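# Drop the towel in the pedal bin, lid closed

## Task

Get the towel inside the pedal bin, then leave the lid to fall shut so the bin ends up closed with the towel in it.

## Robot and tools

Robot: two arms, left_arm and right_arm. Each carries an identical five-finger right hand, so the hands are not mirrored and every hand number and axis means the same on both. Base positions in the scene frame: left_arm at (-0.019, +0.525, 0) m, right_arm at (+0.024, -0.641, 0) m, both turned almost not at all. A camera stand sits behind the arms on the floor.

Scene frame: origin at table-top height midway between the arms, +x forward over the table, +z up, +y toward the left_arm side. Image left and right do not match these names. All reported hand positions (m), quaternions (wxyz) and velocities use this frame.

Hand point: a spot 0.15 m out from the wrist flange and 0.05 m in front of the palm. Its +z runs along the straight fingers, +y points out of the palm, +x runs across the palm away from the thumb. Straight fingers extend 0.06 to 0.07 m past the point and sit 0.06 m behind it along -y. A bracket on the little-finger side of the wrist can collide with things. With the palm level, the wrist may hang 0.13 m (palm down) to 0.25 m (palm up) below the point and touch the table first.

A row is 28 numbers, each from -1 to 1, always covering both arms: left dx, dy, dz, rx, ry, rz; left little, ring, middle, index, thumb_bend, thumb_turn, force_limit, speed; then the same fourteen for the right arm. The six pose numbers are an offset, not a pose: a displacement along scene-frame axes from that arm's Hand target as it stood when the action or move began, with rx, ry, rz a single rotation vector turning about that target's position. Scale: 1.0 is 0.6 m or 180 degrees. Sending the same offset twice moves twice. Six zeros re-command the current Hand target. Orientation is clipped each step to within 32 degrees of the measured one.

The six finger numbers are absolute motor targets: +1 open or straight, -1 curled. thumb_turn -1 swings the thumb in front of the palm opposite the fingers, +1 puts it beside the palm. A thumb-in-front grasp fits objects about 0.035 to 0.065 m thick, or a handle from 0.025 m. force_limit maps -1..+1 to roughly 0..10 N at the fingertip (0..15 N for both thumb motors); speed rises from near zero at -1 to full at +0.48 and above. For a soft grip close at speed -0.94 or lower. No number means 'unchanged': to keep a hand as it is, repeat its last commanded eight numbers (or, if never commanded, its hand_measured six plus hand_force_limit and hand_speed). Fingers keep moving after the call until they reach the target or the force limit, then lock.

Tools:
execute_actions(actions, cameras): a list of actions, each up to 15 rows, one per 1/30 s step; a short action repeats its last row. Every row in an action counts from the same start target. An empty list returns all camera images.
move(target, speed, blend, stop_force, zero, blocking, cameras): straight-line path of each hand point toward its offset target (one row, or up to 15 rows all counted from the same starting Hand targets). speed in m/s, 0.002 to 3.2, default 0.25. blend in m rounds corners. stop_force 4 to 120 N ends an arm's path when its wrist sensor feels that much push; it cannot be combined with blocking=false and is unreliable while the hand turns or for light loose things. zero resets the force baseline (default true). Paths do not avoid obstacles or the other arm, and last at most 10 s.
wait(seconds 0 to 10), stop() to brake a running move, zoom_image(camera, region [x0,y0,x1,y1] pixels, at most 504 square), show_instructions() for the reference image, zero_wrist_force(arm), finished_scene().
Cameras: cam_head_left, cam_head_right, cam_high, cam_left_wrist, cam_right_wrist, all 672x504.

Results: Hand target (your last clipped command, base of the next offset), end_effector_position and quaternion, velocities (omitted if joints read within noise), hand_measured, hand_stopped_by (moving, target, force, stalled, fault), hand_load_n (positive pushes a finger open; near zero after a grip is lost), wrist force and torque in the flange axes, joint torques, motor temperatures. A move adds a 'move:' line such as done, off_target, moving, held or fault plus limits (paced = pose clipped, held = steps withheld). A hand often rests short of its target; send the missing distance as a new offset.

Avoid: letting the towel or anything fall off the table or be left off it; slamming or pushing hard against the bin, table or stand; contact between the arms or one hand gripping the other; overloading fingers. Contact torque at a joint limit (shoulder 290, elbow 132, wrists 47.5 N m) or about 150 N outside force stops the arm for 10 s; motors reaching 85 °C brake the arm for 30 to 60 s (warning at 70 °C). Arms are stiff, so aim targets only slightly past a contact, move slowly when touching, and route paths around an arm's own base. Finish only when the towel is in the bin and the lid is closed with the robot let go.

Each tool is called after "Call:" as name(argument=value, ...) on one line, values as JSON.

Reference images:

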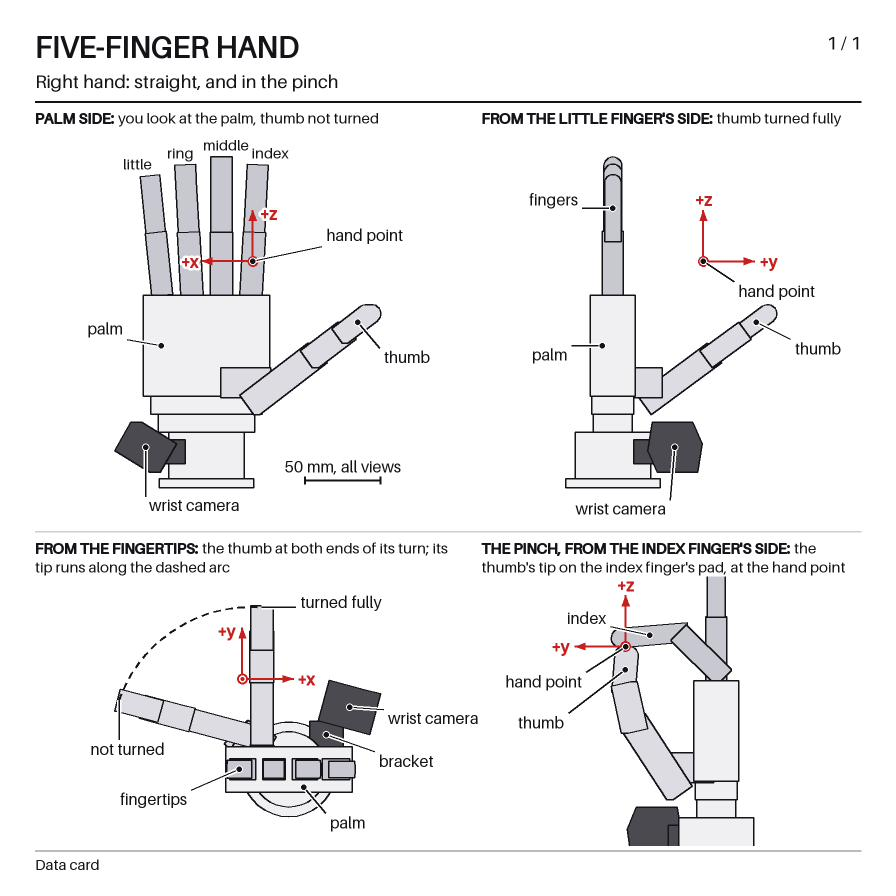

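## Session

Call:
execute_actions(actions=[])

Scene clock: 0.00 s.
left_arm: end_effector_position=(+0.3498, +0.8365, +0.3011) hand_measured=(+1.000, +1.000, +1.000, +1.000, +1.000, +1.000) hand_load_n=(+0.0, +0.0, +0.0, +0.0, +0.0, +0.0) hand_stopped_by=(target, target, target, target, target, target) hand_force_limit=0.00 hand_speed=-0.80 end_effector_quat_wxyz=(-0.308, -0.293, +0.864, -0.268) | right_arm: end_effector_position=(+0.7815, +0.0497, +0.3350) hand_measured=(+1.000, +1.000, +1.000, +1.000, +1.000, +1.000) hand_load_n=(+0.0, +0.0, +0.0, +0.0, +0.0, -0.5) hand_stopped_by=(target, target, target, target, target, target) hand_force_limit=0.00 hand_speed=-0.80 end_effector_quat_wxyz=(-0.032, +0.093, +0.995, +0.016)
Joint positions: left_arm=[0.45 -1.174 1.747 1.747 1.999 -1.603] | right_arm=[0.498 -0.614 0.501 1.718 1.508 -0.859]
Joint velocities: within noise
Joint torques (N m): no reading
Motor temperatures (°C): left_arm=[39 34 38 36 38 41] | right_arm=[40 33 33 47 44 38]
Wrist force (N): no reading
Wrist torque (N m): no reading
Wrist force, peak (N): no reading
Hand target: left_arm +0.3498, +0.8365, +0.3011; -0.308, -0.293, +0.864, -0.268 | right_arm +0.7815, +0.0497, +0.3350; -0.032, +0.093, +0.995, +0.016

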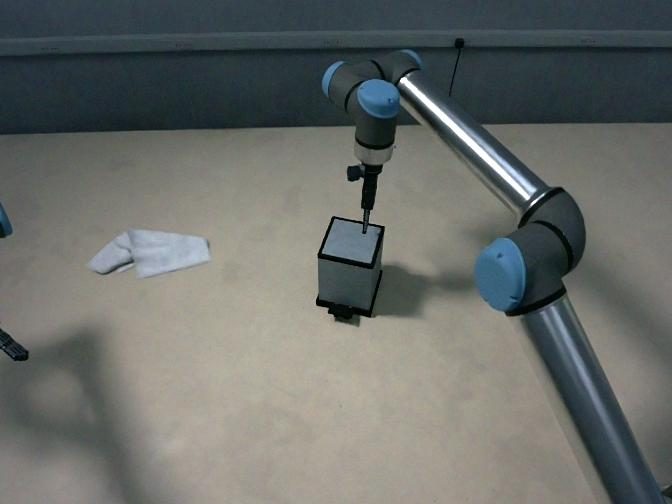

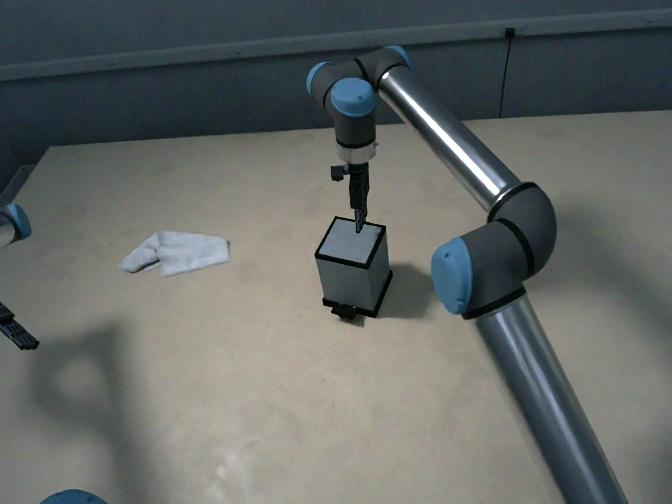

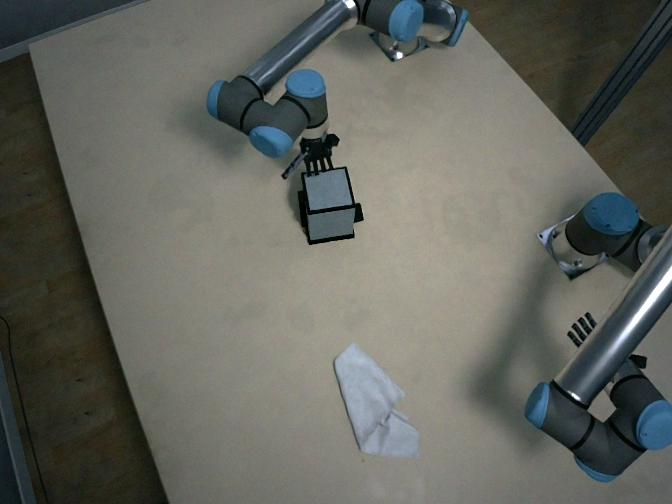

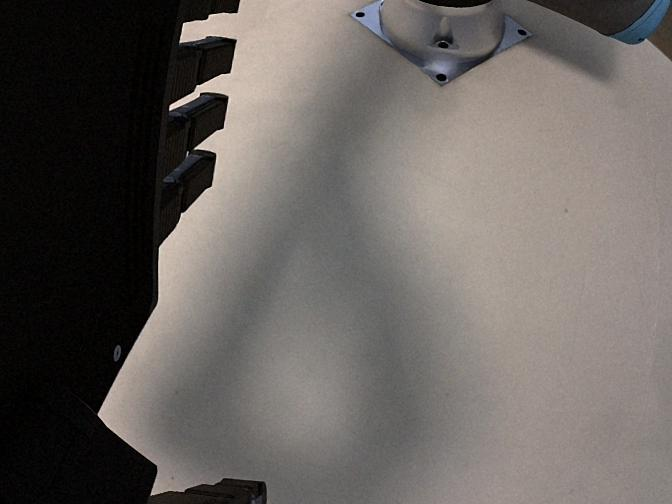

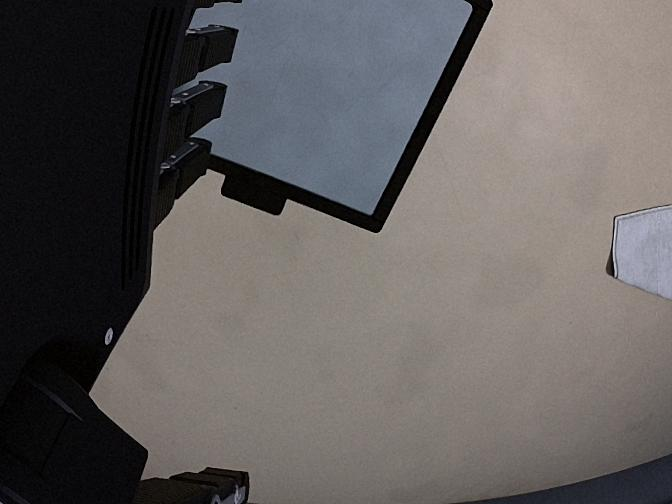

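Call:
zoom_image(camera="cam_head_left", region=[280, 190, 420, 340])

Call:
zoom_image(camera="cam_high", region=[240, 120, 400, 260])

Call:
zoom_image(camera="cam_head_left", region=[70, 210, 230, 300])

Call:
zoom_image(camera="cam_high", region=[310, 330, 450, 470])

Call:
zoom_image(camera="cam_head_right", region=[290, 190, 420, 340])

Scaled by 3.360 from the camera's 672x504 image, which has a finer 960x720 frame.

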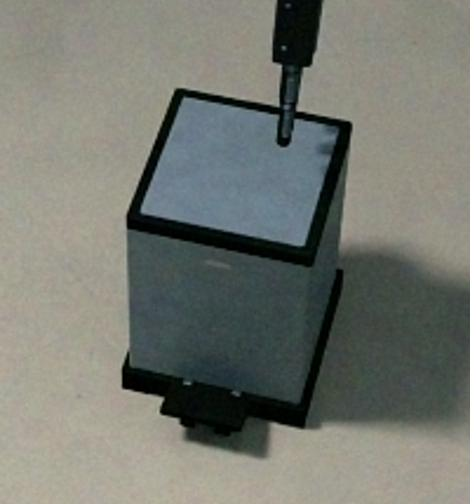

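Scaled by 3.150 from the camera's 672x504 image, which has a finer 960x720 frame.

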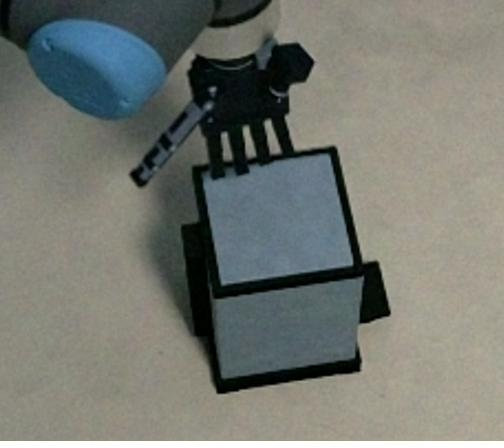

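Scaled by 3.150 from the camera's 672x504 image, which has a finer 960x720 frame.

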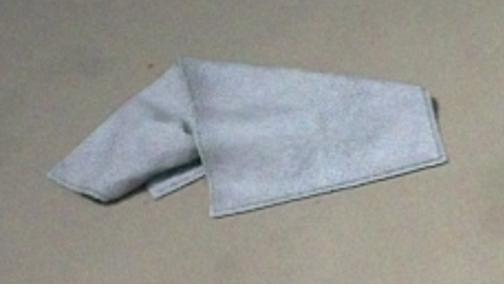

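Scaled by 3.600 from the camera's 672x504 image, which has a finer 960x720 frame.

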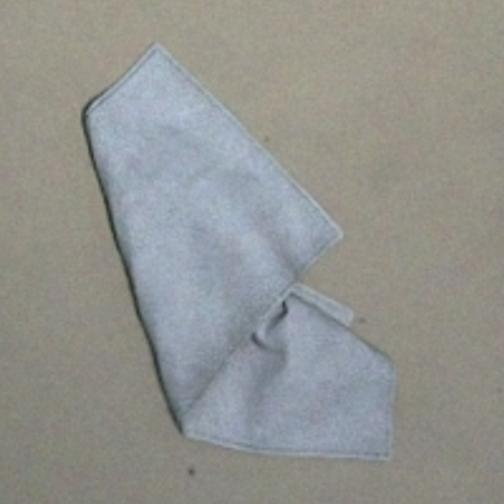

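Scaled by 3.360 from the camera's 672x504 image, which has a finer 960x720 frame.

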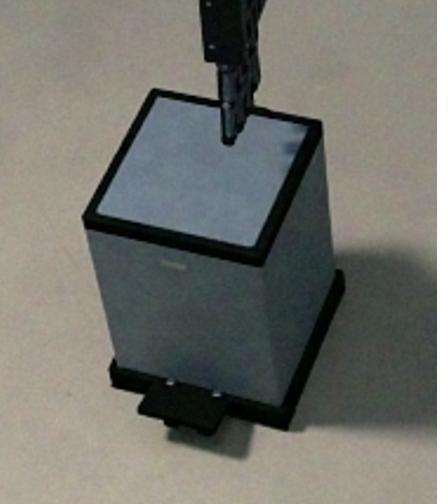

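Call:
move(target=[0.617, -0.4775, -0.0018, 0.1637, -0.2222, 0.3634, 1, 1, 1, 1, 1, -1, 0, -0.5, -0.469, 0, -0.008, -0.1596, -0.2078, 0.6198, 1, 1, 1, 1, 1, 1, 0, -0.8], speed=0.3, cameras=["all"])

Scene clock: 89.43 s.
left_arm: end_effector_position=(+0.7200, +0.5501, +0.3000) hand_measured=(+1.000, +1.000, +1.000, +1.000, +1.000, -1.000) hand_load_n=(+0.0, +0.0, +0.0, +0.0, +0.0, +0.0) hand_stopped_by=(target, target, target, target, target, target) hand_force_limit=0.00 hand_speed=-0.50 end_effector_quat_wxyz=(-0.253, +0.660, -0.660, +0.253) | right_arm: end_effector_position=(+0.5001, +0.0497, +0.3302) hand_measured=(+1.000, +1.000, +1.000, +1.000, +1.000, +1.000) hand_load_n=(+0.0, +0.0, +0.0, +0.0, +0.0, +0.0) hand_stopped_by=(target, target, target, target, target, target) hand_force_limit=0.00 hand_speed=-0.80 end_effector_quat_wxyz=(-0.258, +0.750, -0.575, +0.199)
Joint positions: left_arm=[-0.303 -1.368 1.659 0.57 1.371 -3.37] | right_arm=[0.77 -1.155 1.325 0.809 1.892 -2.704]
Joint torques (N m): left_arm=[-19.02 -41.62 -52.77 -1.83 -1.84 -2.33] | right_arm=[12.15 -90.28 -34.83 -0.35 -1.73 -2.24]
Wrist force (N): left_arm=[-0.2 0.2 1.1] | right_arm=[-0.1 0.8 -0.3]
Wrist torque (N m): left_arm=[-0.03 0.00 0.20] | right_arm=[0.22 0.06 0.17]
Wrist force, peak (N): left_arm=[0.8 0.0 1.1] | right_arm=[-0.5 1.5 -0.9]
Hand target: left_arm +0.7200, +0.5500, +0.3000; -0.253, +0.660, -0.660, +0.253 | right_arm +0.5001, +0.0497, +0.3302; -0.258, +0.750, -0.575, +0.199
Off the commanded pose: left_arm 0.000 m, 0 deg | right_arm 0.000 m, 0 deg.
move: done
camera_calibration:
cam_left_wrist: T_world_to_cam=[[-0.717265, -0.230547, -0.657555, 0.844177], [-0.481906, 0.84573, 0.229143, -0.184399], [0.503286, 0.481236, -0.717715, -0.293215], [0, 0, 0, 1]] pos_world=[0.664206, 0.49168, 0.386902]
cam_right_wrist: T_world_to_cam=[[-0.649631, -0.466837, -0.600036, 0.546435], [-0.695744, 0.683222, 0.221693, 0.241484], [0.306463, 0.561491, -0.768641, 0.190341], [0, 0, 0, 1]] pos_world=[0.46466, -0.016766, 0.42065]

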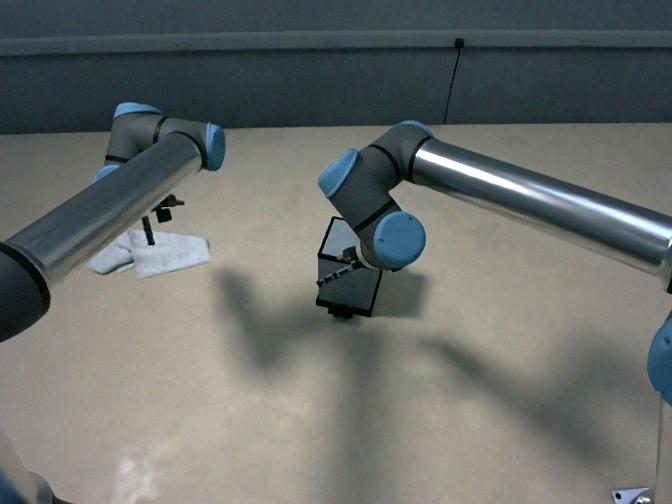

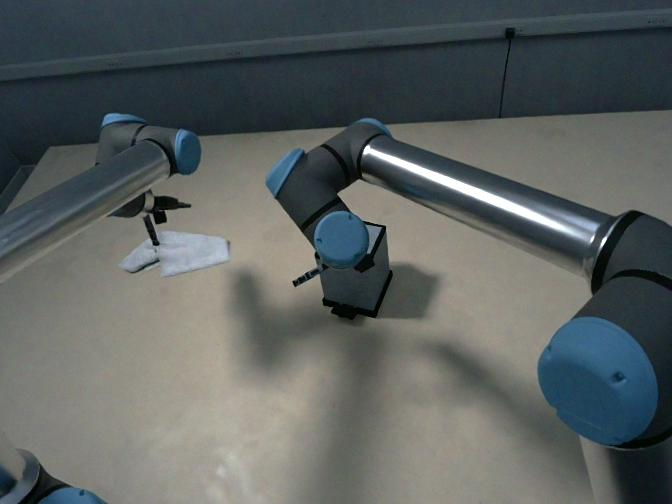

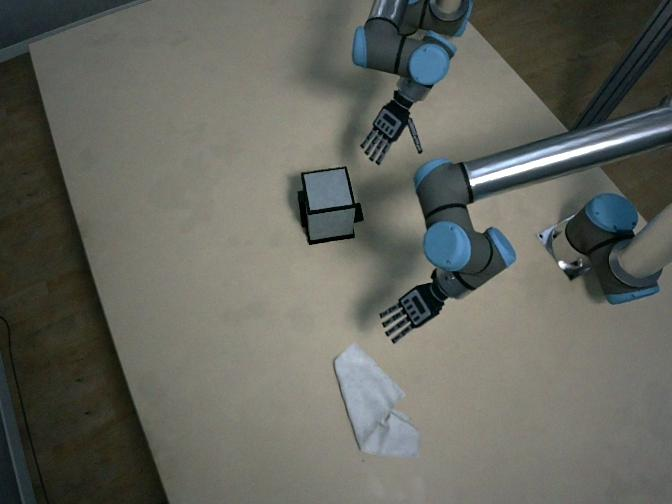

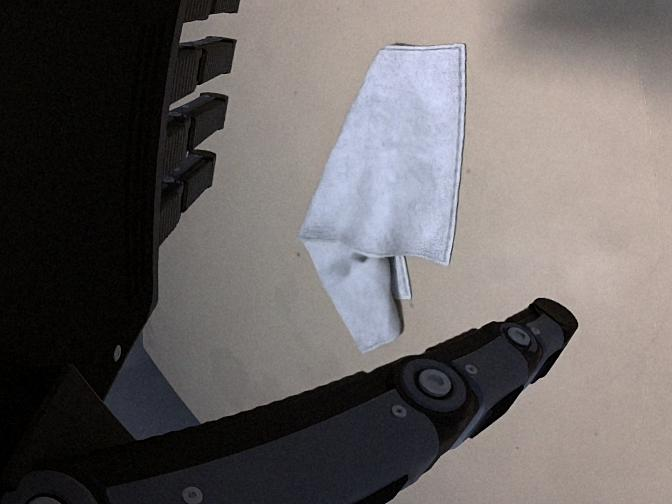

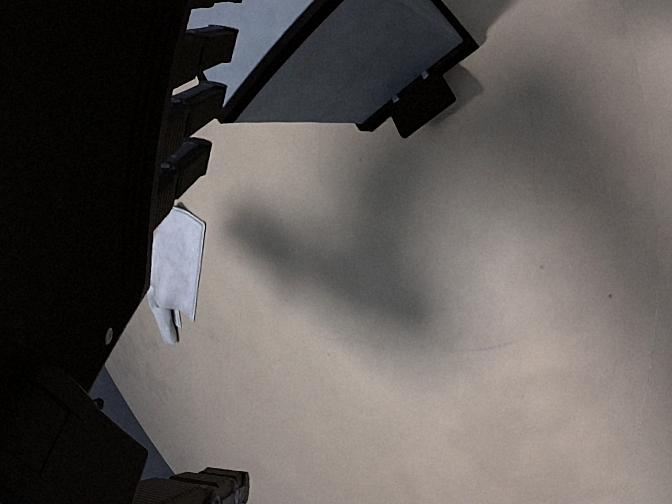

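Call:
zoom_image(camera="cam_left_wrist", region=[280, 20, 500, 370])

Call:
zoom_image(camera="cam_right_wrist", region=[200, 0, 500, 160])

Scaled by 1.440 from the camera's 672x504 image, which has a finer 960x720 frame.

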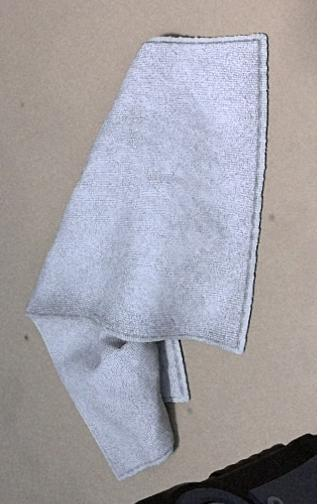

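Scaled by 1.680 from the camera's 672x504 image, which has a finer 960x720 frame.

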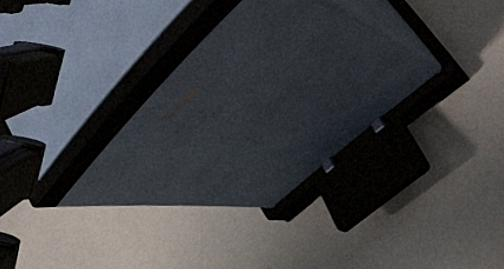

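Call:
move(target=[0.2817, 0.32, -0.3, 0, 0, -0.3828, 1, 1, 1, 1, 1, -1, 0, -0.5, 0.0615, 0.0505, -0.3503, 0, 0, -0.0833, 1, 1, 1, 1, 1, 1, 0, -0.8], speed=0.3, cameras=["all"])

Scene clock: 127.13 s.
left_arm: end_effector_position=(+0.8891, +0.7420, +0.1200) hand_measured=(+1.000, +1.000, +1.000, +1.000, +1.000, -1.000) hand_load_n=(+0.0, +0.0, +0.0, +0.0, +0.0, +0.0) hand_stopped_by=(target, target, target, target, target, target) hand_force_limit=0.00 hand_speed=-0.50 end_effector_quat_wxyz=(+0.066, -0.171, +0.918, -0.352) | right_arm: end_effector_position=(+0.5370, +0.0800, +0.1200) hand_measured=(+1.000, +1.000, +1.000, +1.000, +1.000, +1.000) hand_load_n=(+0.0, +0.0, +0.0, +0.0, +0.0, -0.5) hand_stopped_by=(target, target, target, target, target, target) hand_force_limit=0.00 hand_speed=-0.80 end_effector_quat_wxyz=(-0.230, +0.669, -0.668, +0.231)
Joint positions: left_arm=[0.181 -0.717 1.083 1.04 2.288 -1.819] | right_arm=[0.801 -0.927 1.375 0.638 2.043 -2.432]
Joint torques (N m): left_arm=[14.31 -87.24 -50.46 7.37 3.12 2.37] | right_arm=[8.96 -77.26 -44.41 0.03 3.26 2.04]
Wrist force (N): left_arm=[0.4 0.5 0.4] | right_arm=[0.3 0.8 -0.5]
Wrist torque (N m): left_arm=[0.04 -0.07 -0.03] | right_arm=[0.25 0.02 0.01]
Wrist force, peak (N): left_arm=[-0.7 1.3 0.6] | right_arm=[0.0 1.5 -0.5]
Hand target: left_arm +0.8891, +0.7420, +0.1200; +0.065, -0.171, +0.918, -0.352 | right_arm +0.5370, +0.0800, +0.1200; -0.230, +0.669, -0.668, +0.231
Off the commanded pose: left_arm 0.000 m, 0 deg | right_arm 0.000 m, 0 deg.
move: done
camera_calibration:
cam_left_wrist: T_world_to_cam=[[-0.473182, 0.58617, -0.657651, 0.0683225], [0.615497, 0.754061, 0.229249, -1.13177], [0.630288, -0.296305, -0.717593, -0.135853], [0, 0, 0, 1]] pos_world=[0.814554, 0.773119, 0.206902]
cam_right_wrist: T_world_to_cam=[[-0.748217, -0.282938, -0.600098, 0.496729], [-0.495389, 0.839916, 0.221655, 0.172918], [0.441317, 0.463127, -0.768604, -0.0640232], [0, 0, 0, 1]] pos_world=[0.485577, 0.0249579, 0.210549]

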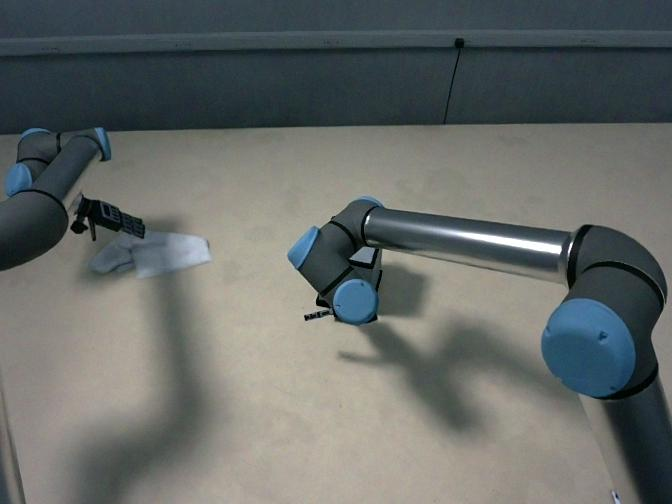

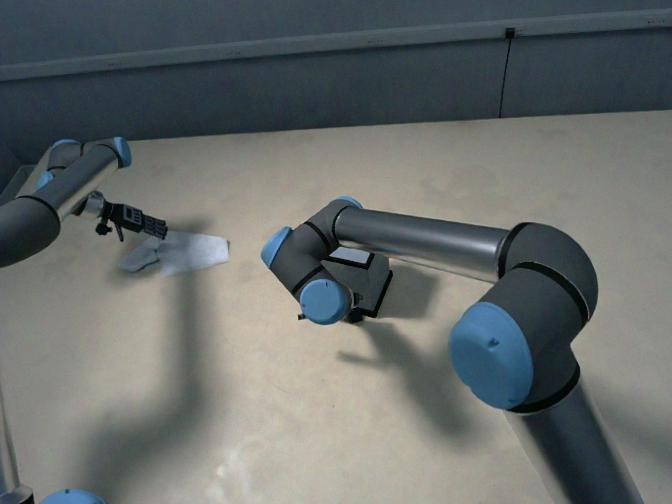

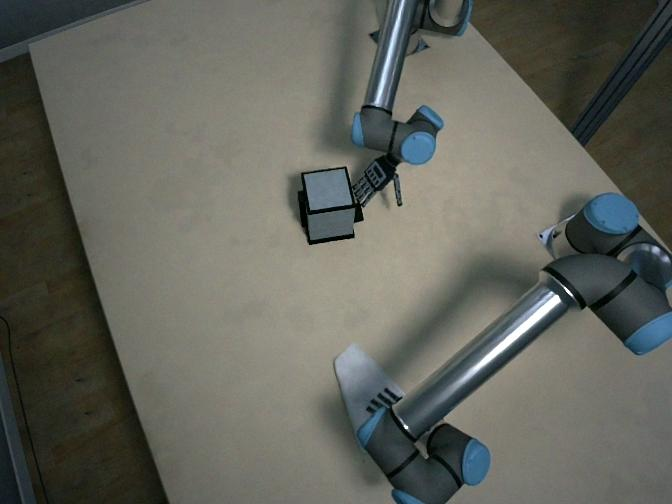

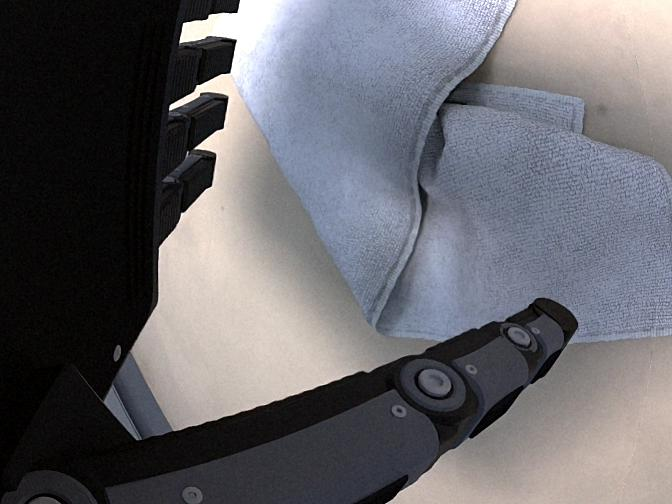

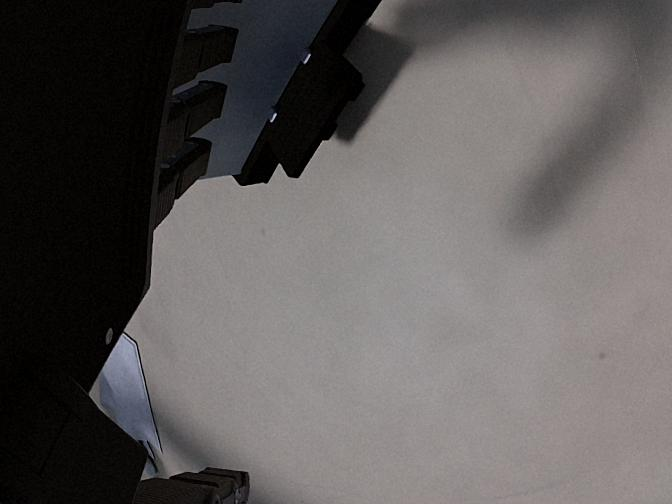

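Call:
move(target=[[0.0232, -0.0333, -0.05, -0.0674, -0.026, 0, 0.55, 0.55, 0.55, 0.55, 0.8, -1, 0, -0.3, 0, 0, 0, 0, 0, 0, 1, 1, 1, 1, 1, 1, 0, -0.8],[0.0232, -0.0333, -0.145, -0.0674, -0.026, 0, 0.55, 0.55, 0.55, 0.55, 0.8, -1, 0, -0.3, 0, 0, 0, 0, 0, 0, 1, 1, 1, 1, 1, 1, 0, -0.8]], speed=[0.2, 0.08], cameras=["cam_left_wrist", "cam_high", "cam_head_left", "cam_head_right"])

Scene clock: 148.73 s.
left_arm: end_effector_position=(+0.9030, +0.7221, +0.0332) hand_measured=(+0.550, +0.550, +0.550, +0.550, +0.800, -1.000) hand_load_n=(+0.0, +0.5, +2.0, +0.0, -3.0, -1.0) hand_stopped_by=(target, target, target, target, target, target) hand_force_limit=0.00 hand_speed=-0.30 end_effector_quat_wxyz=(+0.084, -0.163, +0.872, -0.454) | right_arm: end_effector_position=(+0.5370, +0.0800, +0.1200) hand_measured=(+1.000, +1.000, +1.000, +1.000, +1.000, +1.000) hand_load_n=(+0.5, +0.0, +0.0, +0.0, +0.0, +0.0) hand_stopped_by=(target, target, target, target, target, target) hand_force_limit=0.00 hand_speed=-0.80 end_effector_quat_wxyz=(-0.230, +0.669, -0.668, +0.231)
Joint positions: left_arm=[0.212 -0.618 1.117 0.855 2.513 -1.837] | right_arm=[0.801 -0.927 1.375 0.638 2.043 -2.432]
Joint torques (N m): left_arm=[12.75 -81.38 -20.1 -0.03 1.31 -2.63] | right_arm=[11.15 -76.86 -45.11 0.35 2.99 2.21]
Wrist force (N): left_arm=[-0.7 -6.8 -3.3] | right_arm=[-0.2 0.7 -0.3]
Wrist torque (N m): left_arm=[0.07 0.06 0.04] | right_arm=[0.23 0.09 -0.02]
Wrist force, peak (N): left_arm=[-0.7 -6.8 -3.3] | right_arm=[0.1 1.1 -0.8]
Hand target: left_arm +0.9030, +0.7221, +0.0330; +0.084, -0.163, +0.872, -0.454 | right_arm +0.5370, +0.0800, +0.1200; -0.230, +0.669, -0.668, +0.231
Off the commanded pose: left_arm 0.000 m, 0 deg | right_arm 0.000 m, 0 deg.
move: done
camera_calibration:
cam_left_wrist: T_world_to_cam=[[-0.413241, 0.431008, -0.802162, 0.0922341], [0.6015, 0.790565, 0.114908, -1.11528], [0.683688, -0.435016, -0.585945, -0.165271], [0, 0, 0, 1]] pos_world=[0.821949, 0.770051, 0.105301]
Images, in order (width x height): cam_head_left 672x504, cam_head_right 672x504, cam_high 672x504, cam_left_wrist 672x504.

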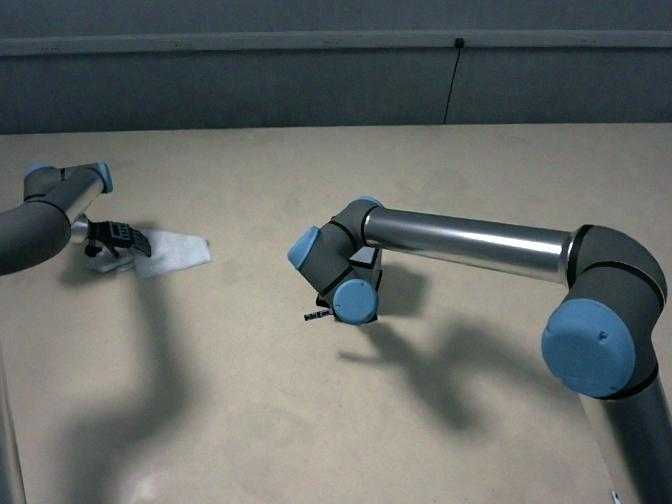

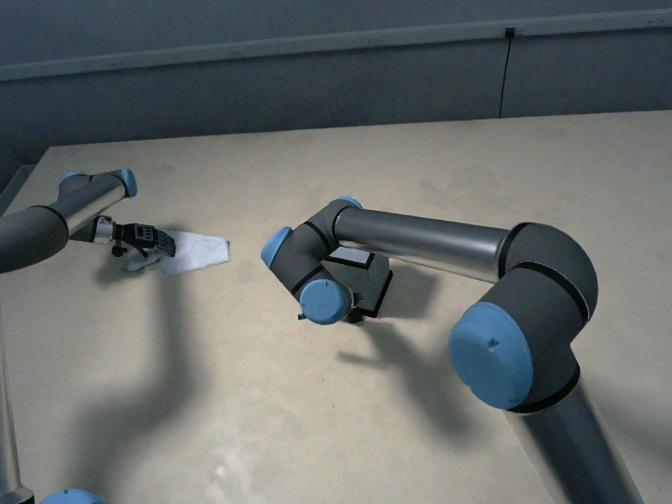

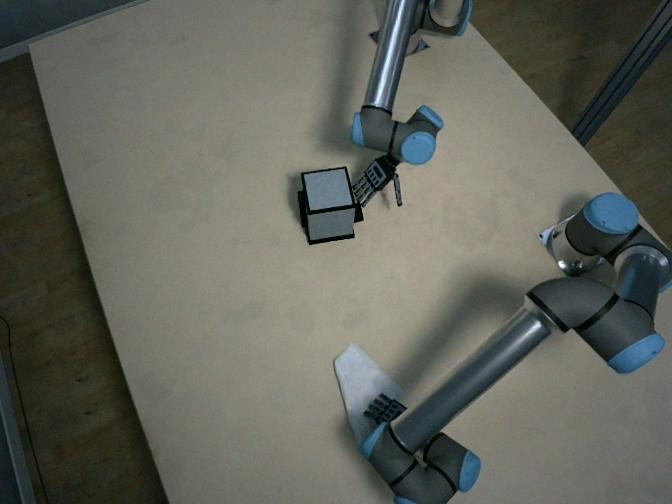

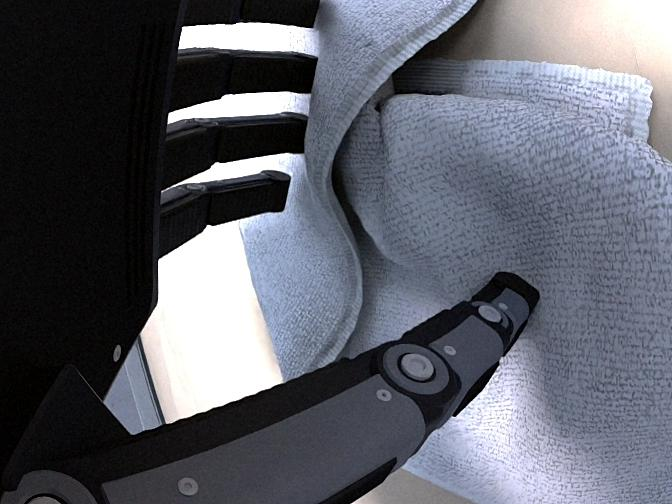

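Call:
move(target=[0, 0, 0.004, 0, 0, 0, 0.25, 0.25, 0.25, 0.25, 0.5, -1, 0.2, -0.6, 0, 0, 0, 0, 0, 0, 1, 1, 1, 1, 1, 1, 0, -0.8], speed=0.05, cameras=["cam_left_wrist"])

Scene clock: 153.23 s.
left_arm: end_effector_position=(+0.9030, +0.7221, +0.0354) hand_measured=(+0.250, +0.408, +0.444, +0.250, +0.500, -1.000) hand_load_n=(+0.0, +3.5, +2.0, +0.0, +0.5, +0.5) hand_stopped_by=(target, force, force, target, target, target) hand_force_limit=0.20 hand_speed=-0.60 end_effector_quat_wxyz=(+0.084, -0.163, +0.872, -0.454) | right_arm: end_effector_position=(+0.5370, +0.0800, +0.1200) hand_measured=(+1.000, +1.000, +1.000, +1.000, +1.000, +1.000) hand_load_n=(+0.0, +0.0, +0.0, +0.0, +0.0, -0.5) hand_stopped_by=(target, target, target, target, target, target) hand_force_limit=0.00 hand_speed=-0.80 end_effector_quat_wxyz=(-0.230, +0.669, -0.668, +0.231)
Joint positions: left_arm=[0.212 -0.619 1.117 0.857 2.513 -1.837] | right_arm=[0.801 -0.927 1.375 0.638 2.043 -2.432]
Joint torques (N m): left_arm=[-5.63 -115.36 -45.36 7.29 -1.85 -2.08] | right_arm=[12.19 -76.94 -45.48 0.36 3.35 2.16]
Wrist force (N): left_arm=[0.6 -4.5 -1.0] | right_arm=[0.1 0.8 -0.2]
Wrist torque (N m): left_arm=[0.30 0.03 0.04] | right_arm=[0.23 0.04 0.00]
Wrist force, peak (N): left_arm=[0.1 -13.2 -5.5] | right_arm=[-0.1 1.3 -0.3]
Hand target: left_arm +0.9030, +0.7221, +0.0354; +0.084, -0.163, +0.872, -0.454 | right_arm +0.5370, +0.0800, +0.1200; -0.230, +0.669, -0.668, +0.231
Off the commanded pose: left_arm 0.000 m, 0 deg | right_arm 0.000 m, 0 deg.
move: done
camera_calibration:
cam_left_wrist: T_world_to_cam=[[-0.413373, 0.430999, -0.802099, 0.0941071], [0.601421, 0.790629, 0.114885, -1.11551], [0.683678, -0.434909, -0.586037, -0.164047], [0, 0, 0, 1]] pos_world=[0.821949, 0.770051, 0.107502]
Images, in order (width x height): cam_left_wrist 672x504.

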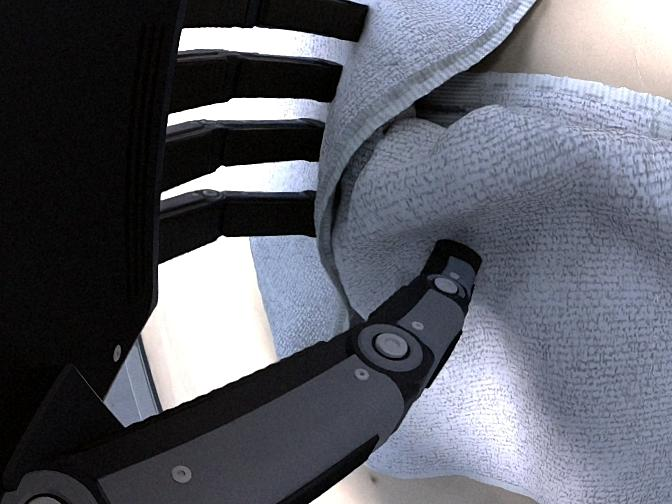

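Call:
move(target=[0, 0, 0.004, 0, 0, 0, 0.02, 0.02, 0.02, 0.02, 0.2, -1, 0.4, -0.6, 0, 0, 0, 0, 0, 0, 1, 1, 1, 1, 1, 1, 0, -0.8], speed=0.05, cameras=["cam_left_wrist"])

Scene clock: 156.33 s.
left_arm: end_effector_position=(+0.9030, +0.7221, +0.0378) hand_measured=(+0.020, +0.020, +0.020, +0.020, +0.200, -1.000) hand_load_n=(+0.0, -0.5, +1.0, +0.0, +0.5, +0.0) hand_stopped_by=(target, target, target, target, target, target) hand_force_limit=0.40 hand_speed=-0.60 end_effector_quat_wxyz=(+0.084, -0.163, +0.872, -0.454) | right_arm: end_effector_position=(+0.5370, +0.0800, +0.1200) hand_measured=(+1.000, +1.000, +1.000, +1.000, +1.000, +1.000) hand_load_n=(+0.0, +0.0, +0.0, +0.0, +0.0, +0.0) hand_stopped_by=(target, target, target, target, target, target) hand_force_limit=0.00 hand_speed=-0.80 end_effector_quat_wxyz=(-0.230, +0.669, -0.668, +0.231)
Joint positions: left_arm=[0.212 -0.622 1.116 0.86 2.513 -1.837] | right_arm=[0.801 -0.927 1.375 0.638 2.043 -2.432]
Joint torques (N m): left_arm=[-13.3 -117.39 -46.39 7.43 -0.87 0.67] | right_arm=[11.6 -78.02 -44.72 0.79 3.02 2.14]
Wrist force (N): left_arm=[0.2 -1.7 -0.3] | right_arm=[-0.2 0.8 -0.4]
Wrist torque (N m): left_arm=[0.06 -0.04 0.17] | right_arm=[0.24 0.09 -0.02]
Wrist force, peak (N): left_arm=[0.2 -10.3 -2.7] | right_arm=[-0.1 1.3 -0.2]
Hand target: left_arm +0.9030, +0.7221, +0.0378; +0.084, -0.163, +0.872, -0.454 | right_arm +0.5370, +0.0800, +0.1200; -0.230, +0.669, -0.668, +0.231
Off the commanded pose: left_arm 0.000 m, 0 deg | right_arm 0.000 m, 0 deg.
move: done
camera_calibration:
cam_left_wrist: T_world_to_cam=[[-0.413373, 0.430999, -0.802099, 0.0960321], [0.601421, 0.790629, 0.114885, -1.11579], [0.683678, -0.434909, -0.586037, -0.16264], [0, 0, 0, 1]] pos_world=[0.821949, 0.770051, 0.109902]
Images, in order (width x height): cam_left_wrist 672x504.

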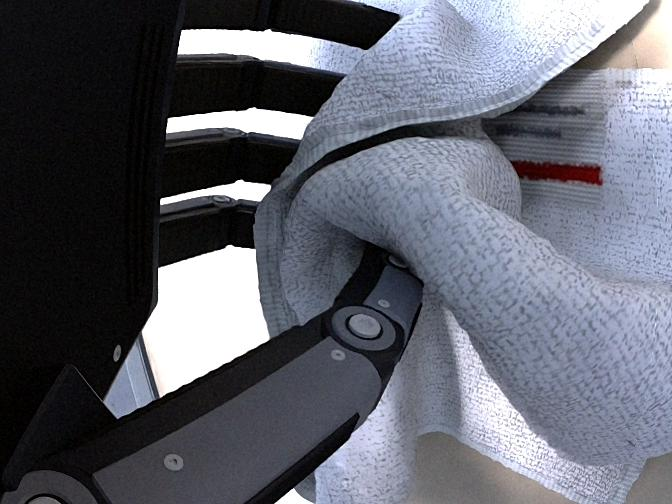

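Call:
move(target=[0, 0, 0.002, 0, 0, 0, -0.25, -0.25, -0.25, -0.25, 0.0, -1, 0.5, -0.6, 0, 0, 0, 0, 0, 0, 1, 1, 1, 1, 1, 1, 0, -0.8], speed=0.05, cameras=["cam_left_wrist"])

Scene clock: 159.80 s.
left_arm: end_effector_position=(+0.9030, +0.7221, +0.0390) hand_measured=(-0.250, -0.248, -0.084, -0.122, +0.150, -1.000) hand_load_n=(+0.0, +5.5, +4.0, +9.5, +15.0, +2.0) hand_stopped_by=(target, target, force, force, force, target) hand_force_limit=0.50 hand_speed=-0.60 end_effector_quat_wxyz=(+0.084, -0.163, +0.872, -0.454) | right_arm: end_effector_position=(+0.5370, +0.0800, +0.1200) hand_measured=(+1.000, +1.000, +1.000, +1.000, +1.000, +1.000) hand_load_n=(+0.0, +0.0, +0.0, +0.0, +0.0, +0.0) hand_stopped_by=(target, target, target, target, target, target) hand_force_limit=0.00 hand_speed=-0.80 end_effector_quat_wxyz=(-0.230, +0.669, -0.668, +0.231)
Joint positions: left_arm=[0.212 -0.623 1.116 0.861 2.513 -1.837] | right_arm=[0.801 -0.927 1.375 0.638 2.043 -2.432]
Joint torques (N m): left_arm=[-12.37 -118.4 -47.41 7.61 1.97 0.92] | right_arm=[10.79 -78.05 -45.15 0.68 3.05 1.89]
Wrist force (N): left_arm=[0.2 0.3 0.4] | right_arm=[-0.2 0.8 -0.3]
Wrist torque (N m): left_arm=[0.03 -0.03 0.22] | right_arm=[0.23 0.09 -0.02]
Wrist force, peak (N): left_arm=[-0.3 -1.8 -0.8] | right_arm=[0.0 1.3 -0.5]
Hand target: left_arm +0.9030, +0.7221, +0.0390; +0.084, -0.163, +0.872, -0.454 | right_arm +0.5370, +0.0800, +0.1200; -0.230, +0.669, -0.668, +0.231
Off the commanded pose: left_arm 0.000 m, 0 deg | right_arm 0.000 m, 0 deg.
move: done
camera_calibration:
cam_left_wrist: T_world_to_cam=[[-0.413373, 0.430999, -0.802099, 0.0969946], [0.601421, 0.790629, 0.114885, -1.11593], [0.683678, -0.434909, -0.586037, -0.161937], [0, 0, 0, 1]] pos_world=[0.821949, 0.770051, 0.111102]
Images, in order (width x height): cam_left_wrist 672x504.

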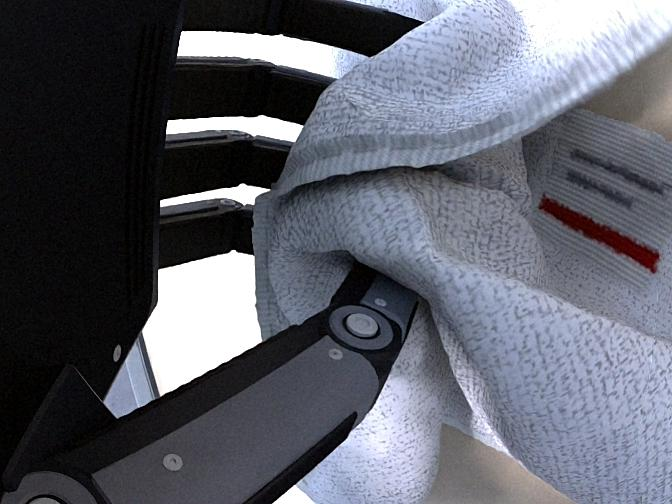

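Call:
move(target=[0, 0, 0.25, 0, 0, 0, -0.25, -0.25, -0.25, -0.25, 0.0, -1, 0.5, -0.6, 0, 0, 0, 0, 0, 0, 1, 1, 1, 1, 1, 1, 0, -0.8], speed=0.12, cameras=["cam_left_wrist", "cam_head_left", "cam_high"])

Scene clock: 163.60 s.
left_arm: end_effector_position=(+0.9030, +0.7220, +0.1889) hand_measured=(-0.250, -0.248, -0.084, -0.122, +0.150, -1.000) hand_load_n=(+0.0, +5.0, +4.0, +9.5, +15.5, +2.0) hand_stopped_by=(target, target, force, force, force, target) hand_force_limit=0.50 hand_speed=-0.60 end_effector_quat_wxyz=(+0.084, -0.163, +0.872, -0.454) | right_arm: end_effector_position=(+0.5370, +0.0800, +0.1200) hand_measured=(+1.000, +1.000, +1.000, +1.000, +1.000, +1.000) hand_load_n=(+0.0, +0.0, +0.0, +0.0, +0.0, -0.5) hand_stopped_by=(target, target, target, target, target, target) hand_force_limit=0.00 hand_speed=-0.80 end_effector_quat_wxyz=(-0.230, +0.669, -0.668, +0.231)
Joint positions: left_arm=[0.212 -0.731 1.037 1.048 2.513 -1.837] | right_arm=[0.801 -0.927 1.375 0.638 2.043 -2.432]
Joint torques (N m): left_arm=[-9.58 -114.9 -49.84 8.08 -0.63 2.6] | right_arm=[11.7 -78.78 -44.17 0.97 3.03 2.42]
Wrist force (N): left_arm=[0.1 0.1 0.3] | right_arm=[0.0 0.6 -0.5]
Wrist torque (N m): left_arm=[-0.02 -0.02 0.05] | right_arm=[0.21 0.07 -0.01]
Wrist force, peak (N): left_arm=[0.3 1.5 0.9] | right_arm=[-0.1 1.4 -0.6]
Hand target: left_arm +0.9030, +0.7221, +0.1890; +0.084, -0.163, +0.872, -0.454 | right_arm +0.5370, +0.0800, +0.1200; -0.230, +0.669, -0.668, +0.231
Off the commanded pose: left_arm 0.000 m, 0 deg | right_arm 0.000 m, 0 deg.
move: done
camera_calibration:
cam_left_wrist: T_world_to_cam=[[-0.413373, 0.430999, -0.802099, 0.217229], [0.601421, 0.790629, 0.114885, -1.13315], [0.683678, -0.434909, -0.586037, -0.0740899], [0, 0, 0, 1]] pos_world=[0.821949, 0.770051, 0.261002]
Images, in order (width x height): cam_head_left 672x504, cam_high 672x504, cam_left_wrist 672x504.

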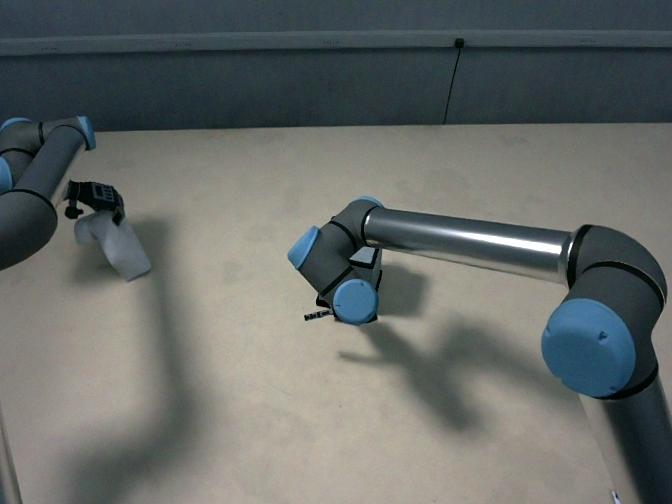

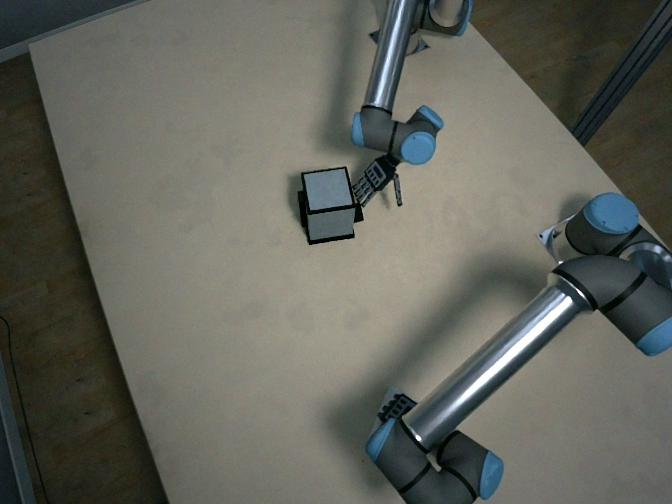

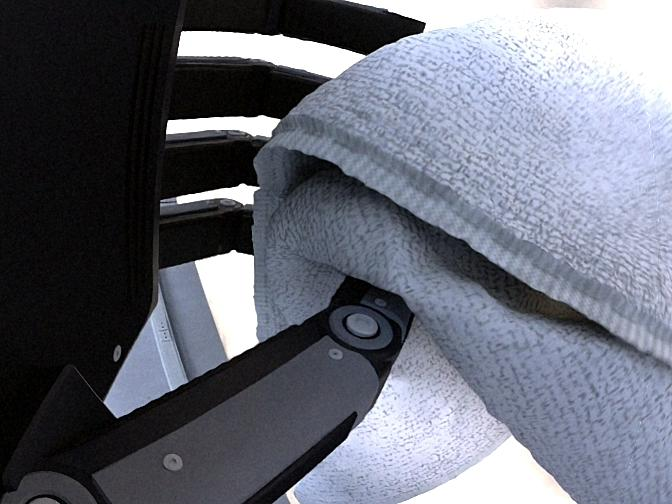

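Call:
move(target=[-0.0883, -0.4533, 0.435, 0, 0, 0, -0.25, -0.25, -0.25, -0.25, 0.0, -1, 0.5, -0.6, 0, 0, -0.143, 0, 0, 0, 1, 1, 1, 1, 1, 1, 0, -0.8], speed=0.12, stop_force=25, cameras=["all"])

Scene clock: 174.10 s.
left_arm: end_effector_position=(+0.8500, +0.4501, +0.4500) hand_measured=(-0.250, -0.248, -0.084, -0.122, +0.150, -1.000) hand_load_n=(+0.0, +5.0, +4.0, +9.5, +15.0, +2.0) hand_stopped_by=(target, target, force, force, force, target) hand_force_limit=0.50 hand_speed=-0.60 end_effector_quat_wxyz=(+0.084, -0.163, +0.872, -0.454) | right_arm: end_effector_position=(+0.5370, +0.0800, +0.0411) hand_measured=(+1.000, +1.000, +1.000, +1.000, +1.000, +1.000) hand_load_n=(+0.0, +0.0, +1.0, -0.5, +0.0, +0.0) hand_stopped_by=(target, target, target, target, target, target) hand_force_limit=0.00 hand_speed=-0.80 end_effector_quat_wxyz=(-0.230, +0.669, -0.668, +0.231)
Joint positions: left_arm=[-0.117 -1.082 1.087 0.98 2.382 -2.312] | right_arm=[0.801 -0.864 1.421 0.528 2.043 -2.432]
Joint torques (N m): left_arm=[-17.81 -95.37 -54.32 6.53 -1.06 -2.64] | right_arm=[-16.71 -85.8 -33.81 3.05 -1.49 2.39]
Wrist force (N): left_arm=[0.1 0.4 0.1] | right_arm=[0.7 -5.5 -24.0]
Wrist torque (N m): left_arm=[0.05 -0.01 0.23] | right_arm=[2.18 0.56 -0.06]
Wrist force, peak (N): left_arm=[-0.4 1.1 1.0] | right_arm=[1.2 -10.2 -38.0]
Hand target: left_arm +0.8500, +0.4501, +0.4500; +0.084, -0.163, +0.872, -0.454 | right_arm +0.5370, +0.0800, +0.0411; -0.230, +0.669, -0.668, +0.231 (not the last commanded pose)
Off the commanded pose: left_arm 0.000 m, 0 deg | right_arm 0.007 m, 0 deg.
move: contact (right_arm)
camera_calibration:
cam_left_wrist: T_world_to_cam=[[-0.413373, 0.430999, -0.802099, 0.52198], [0.601421, 0.790629, 0.114885, -0.916217], [0.683678, -0.434909, -0.586037, -0.00313594], [0, 0, 0, 1]] pos_world=[0.768949, 0.498051, 0.522102]
cam_right_wrist: T_world_to_cam=[[-0.748117, -0.283014, -0.600186, 0.449211], [-0.495467, 0.839901, 0.221537, 0.190433], [0.441399, 0.463108, -0.768569, -0.124743], [0, 0, 0, 1]] pos_world=[0.485477, 0.0249578, 0.131549]

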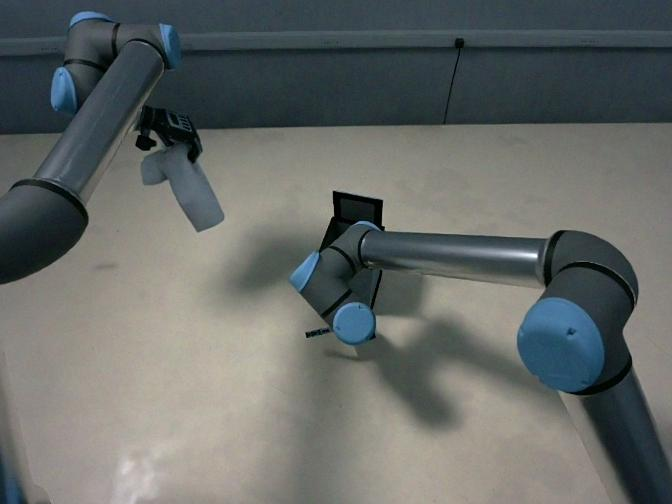

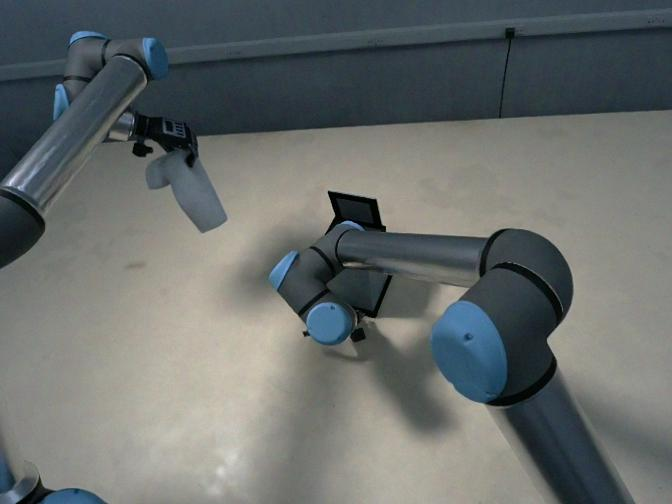

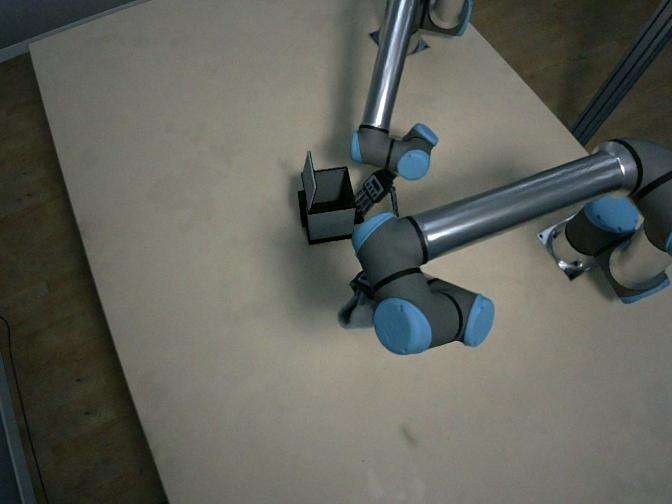

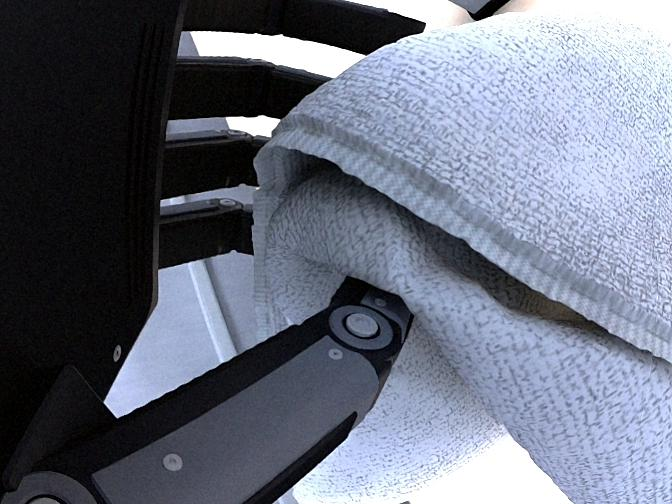

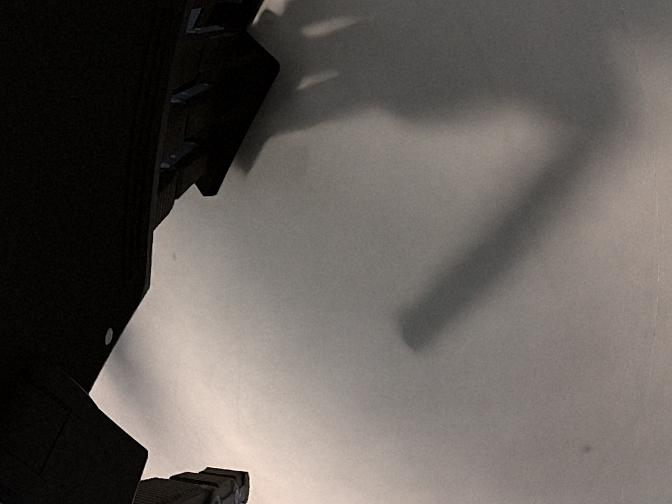

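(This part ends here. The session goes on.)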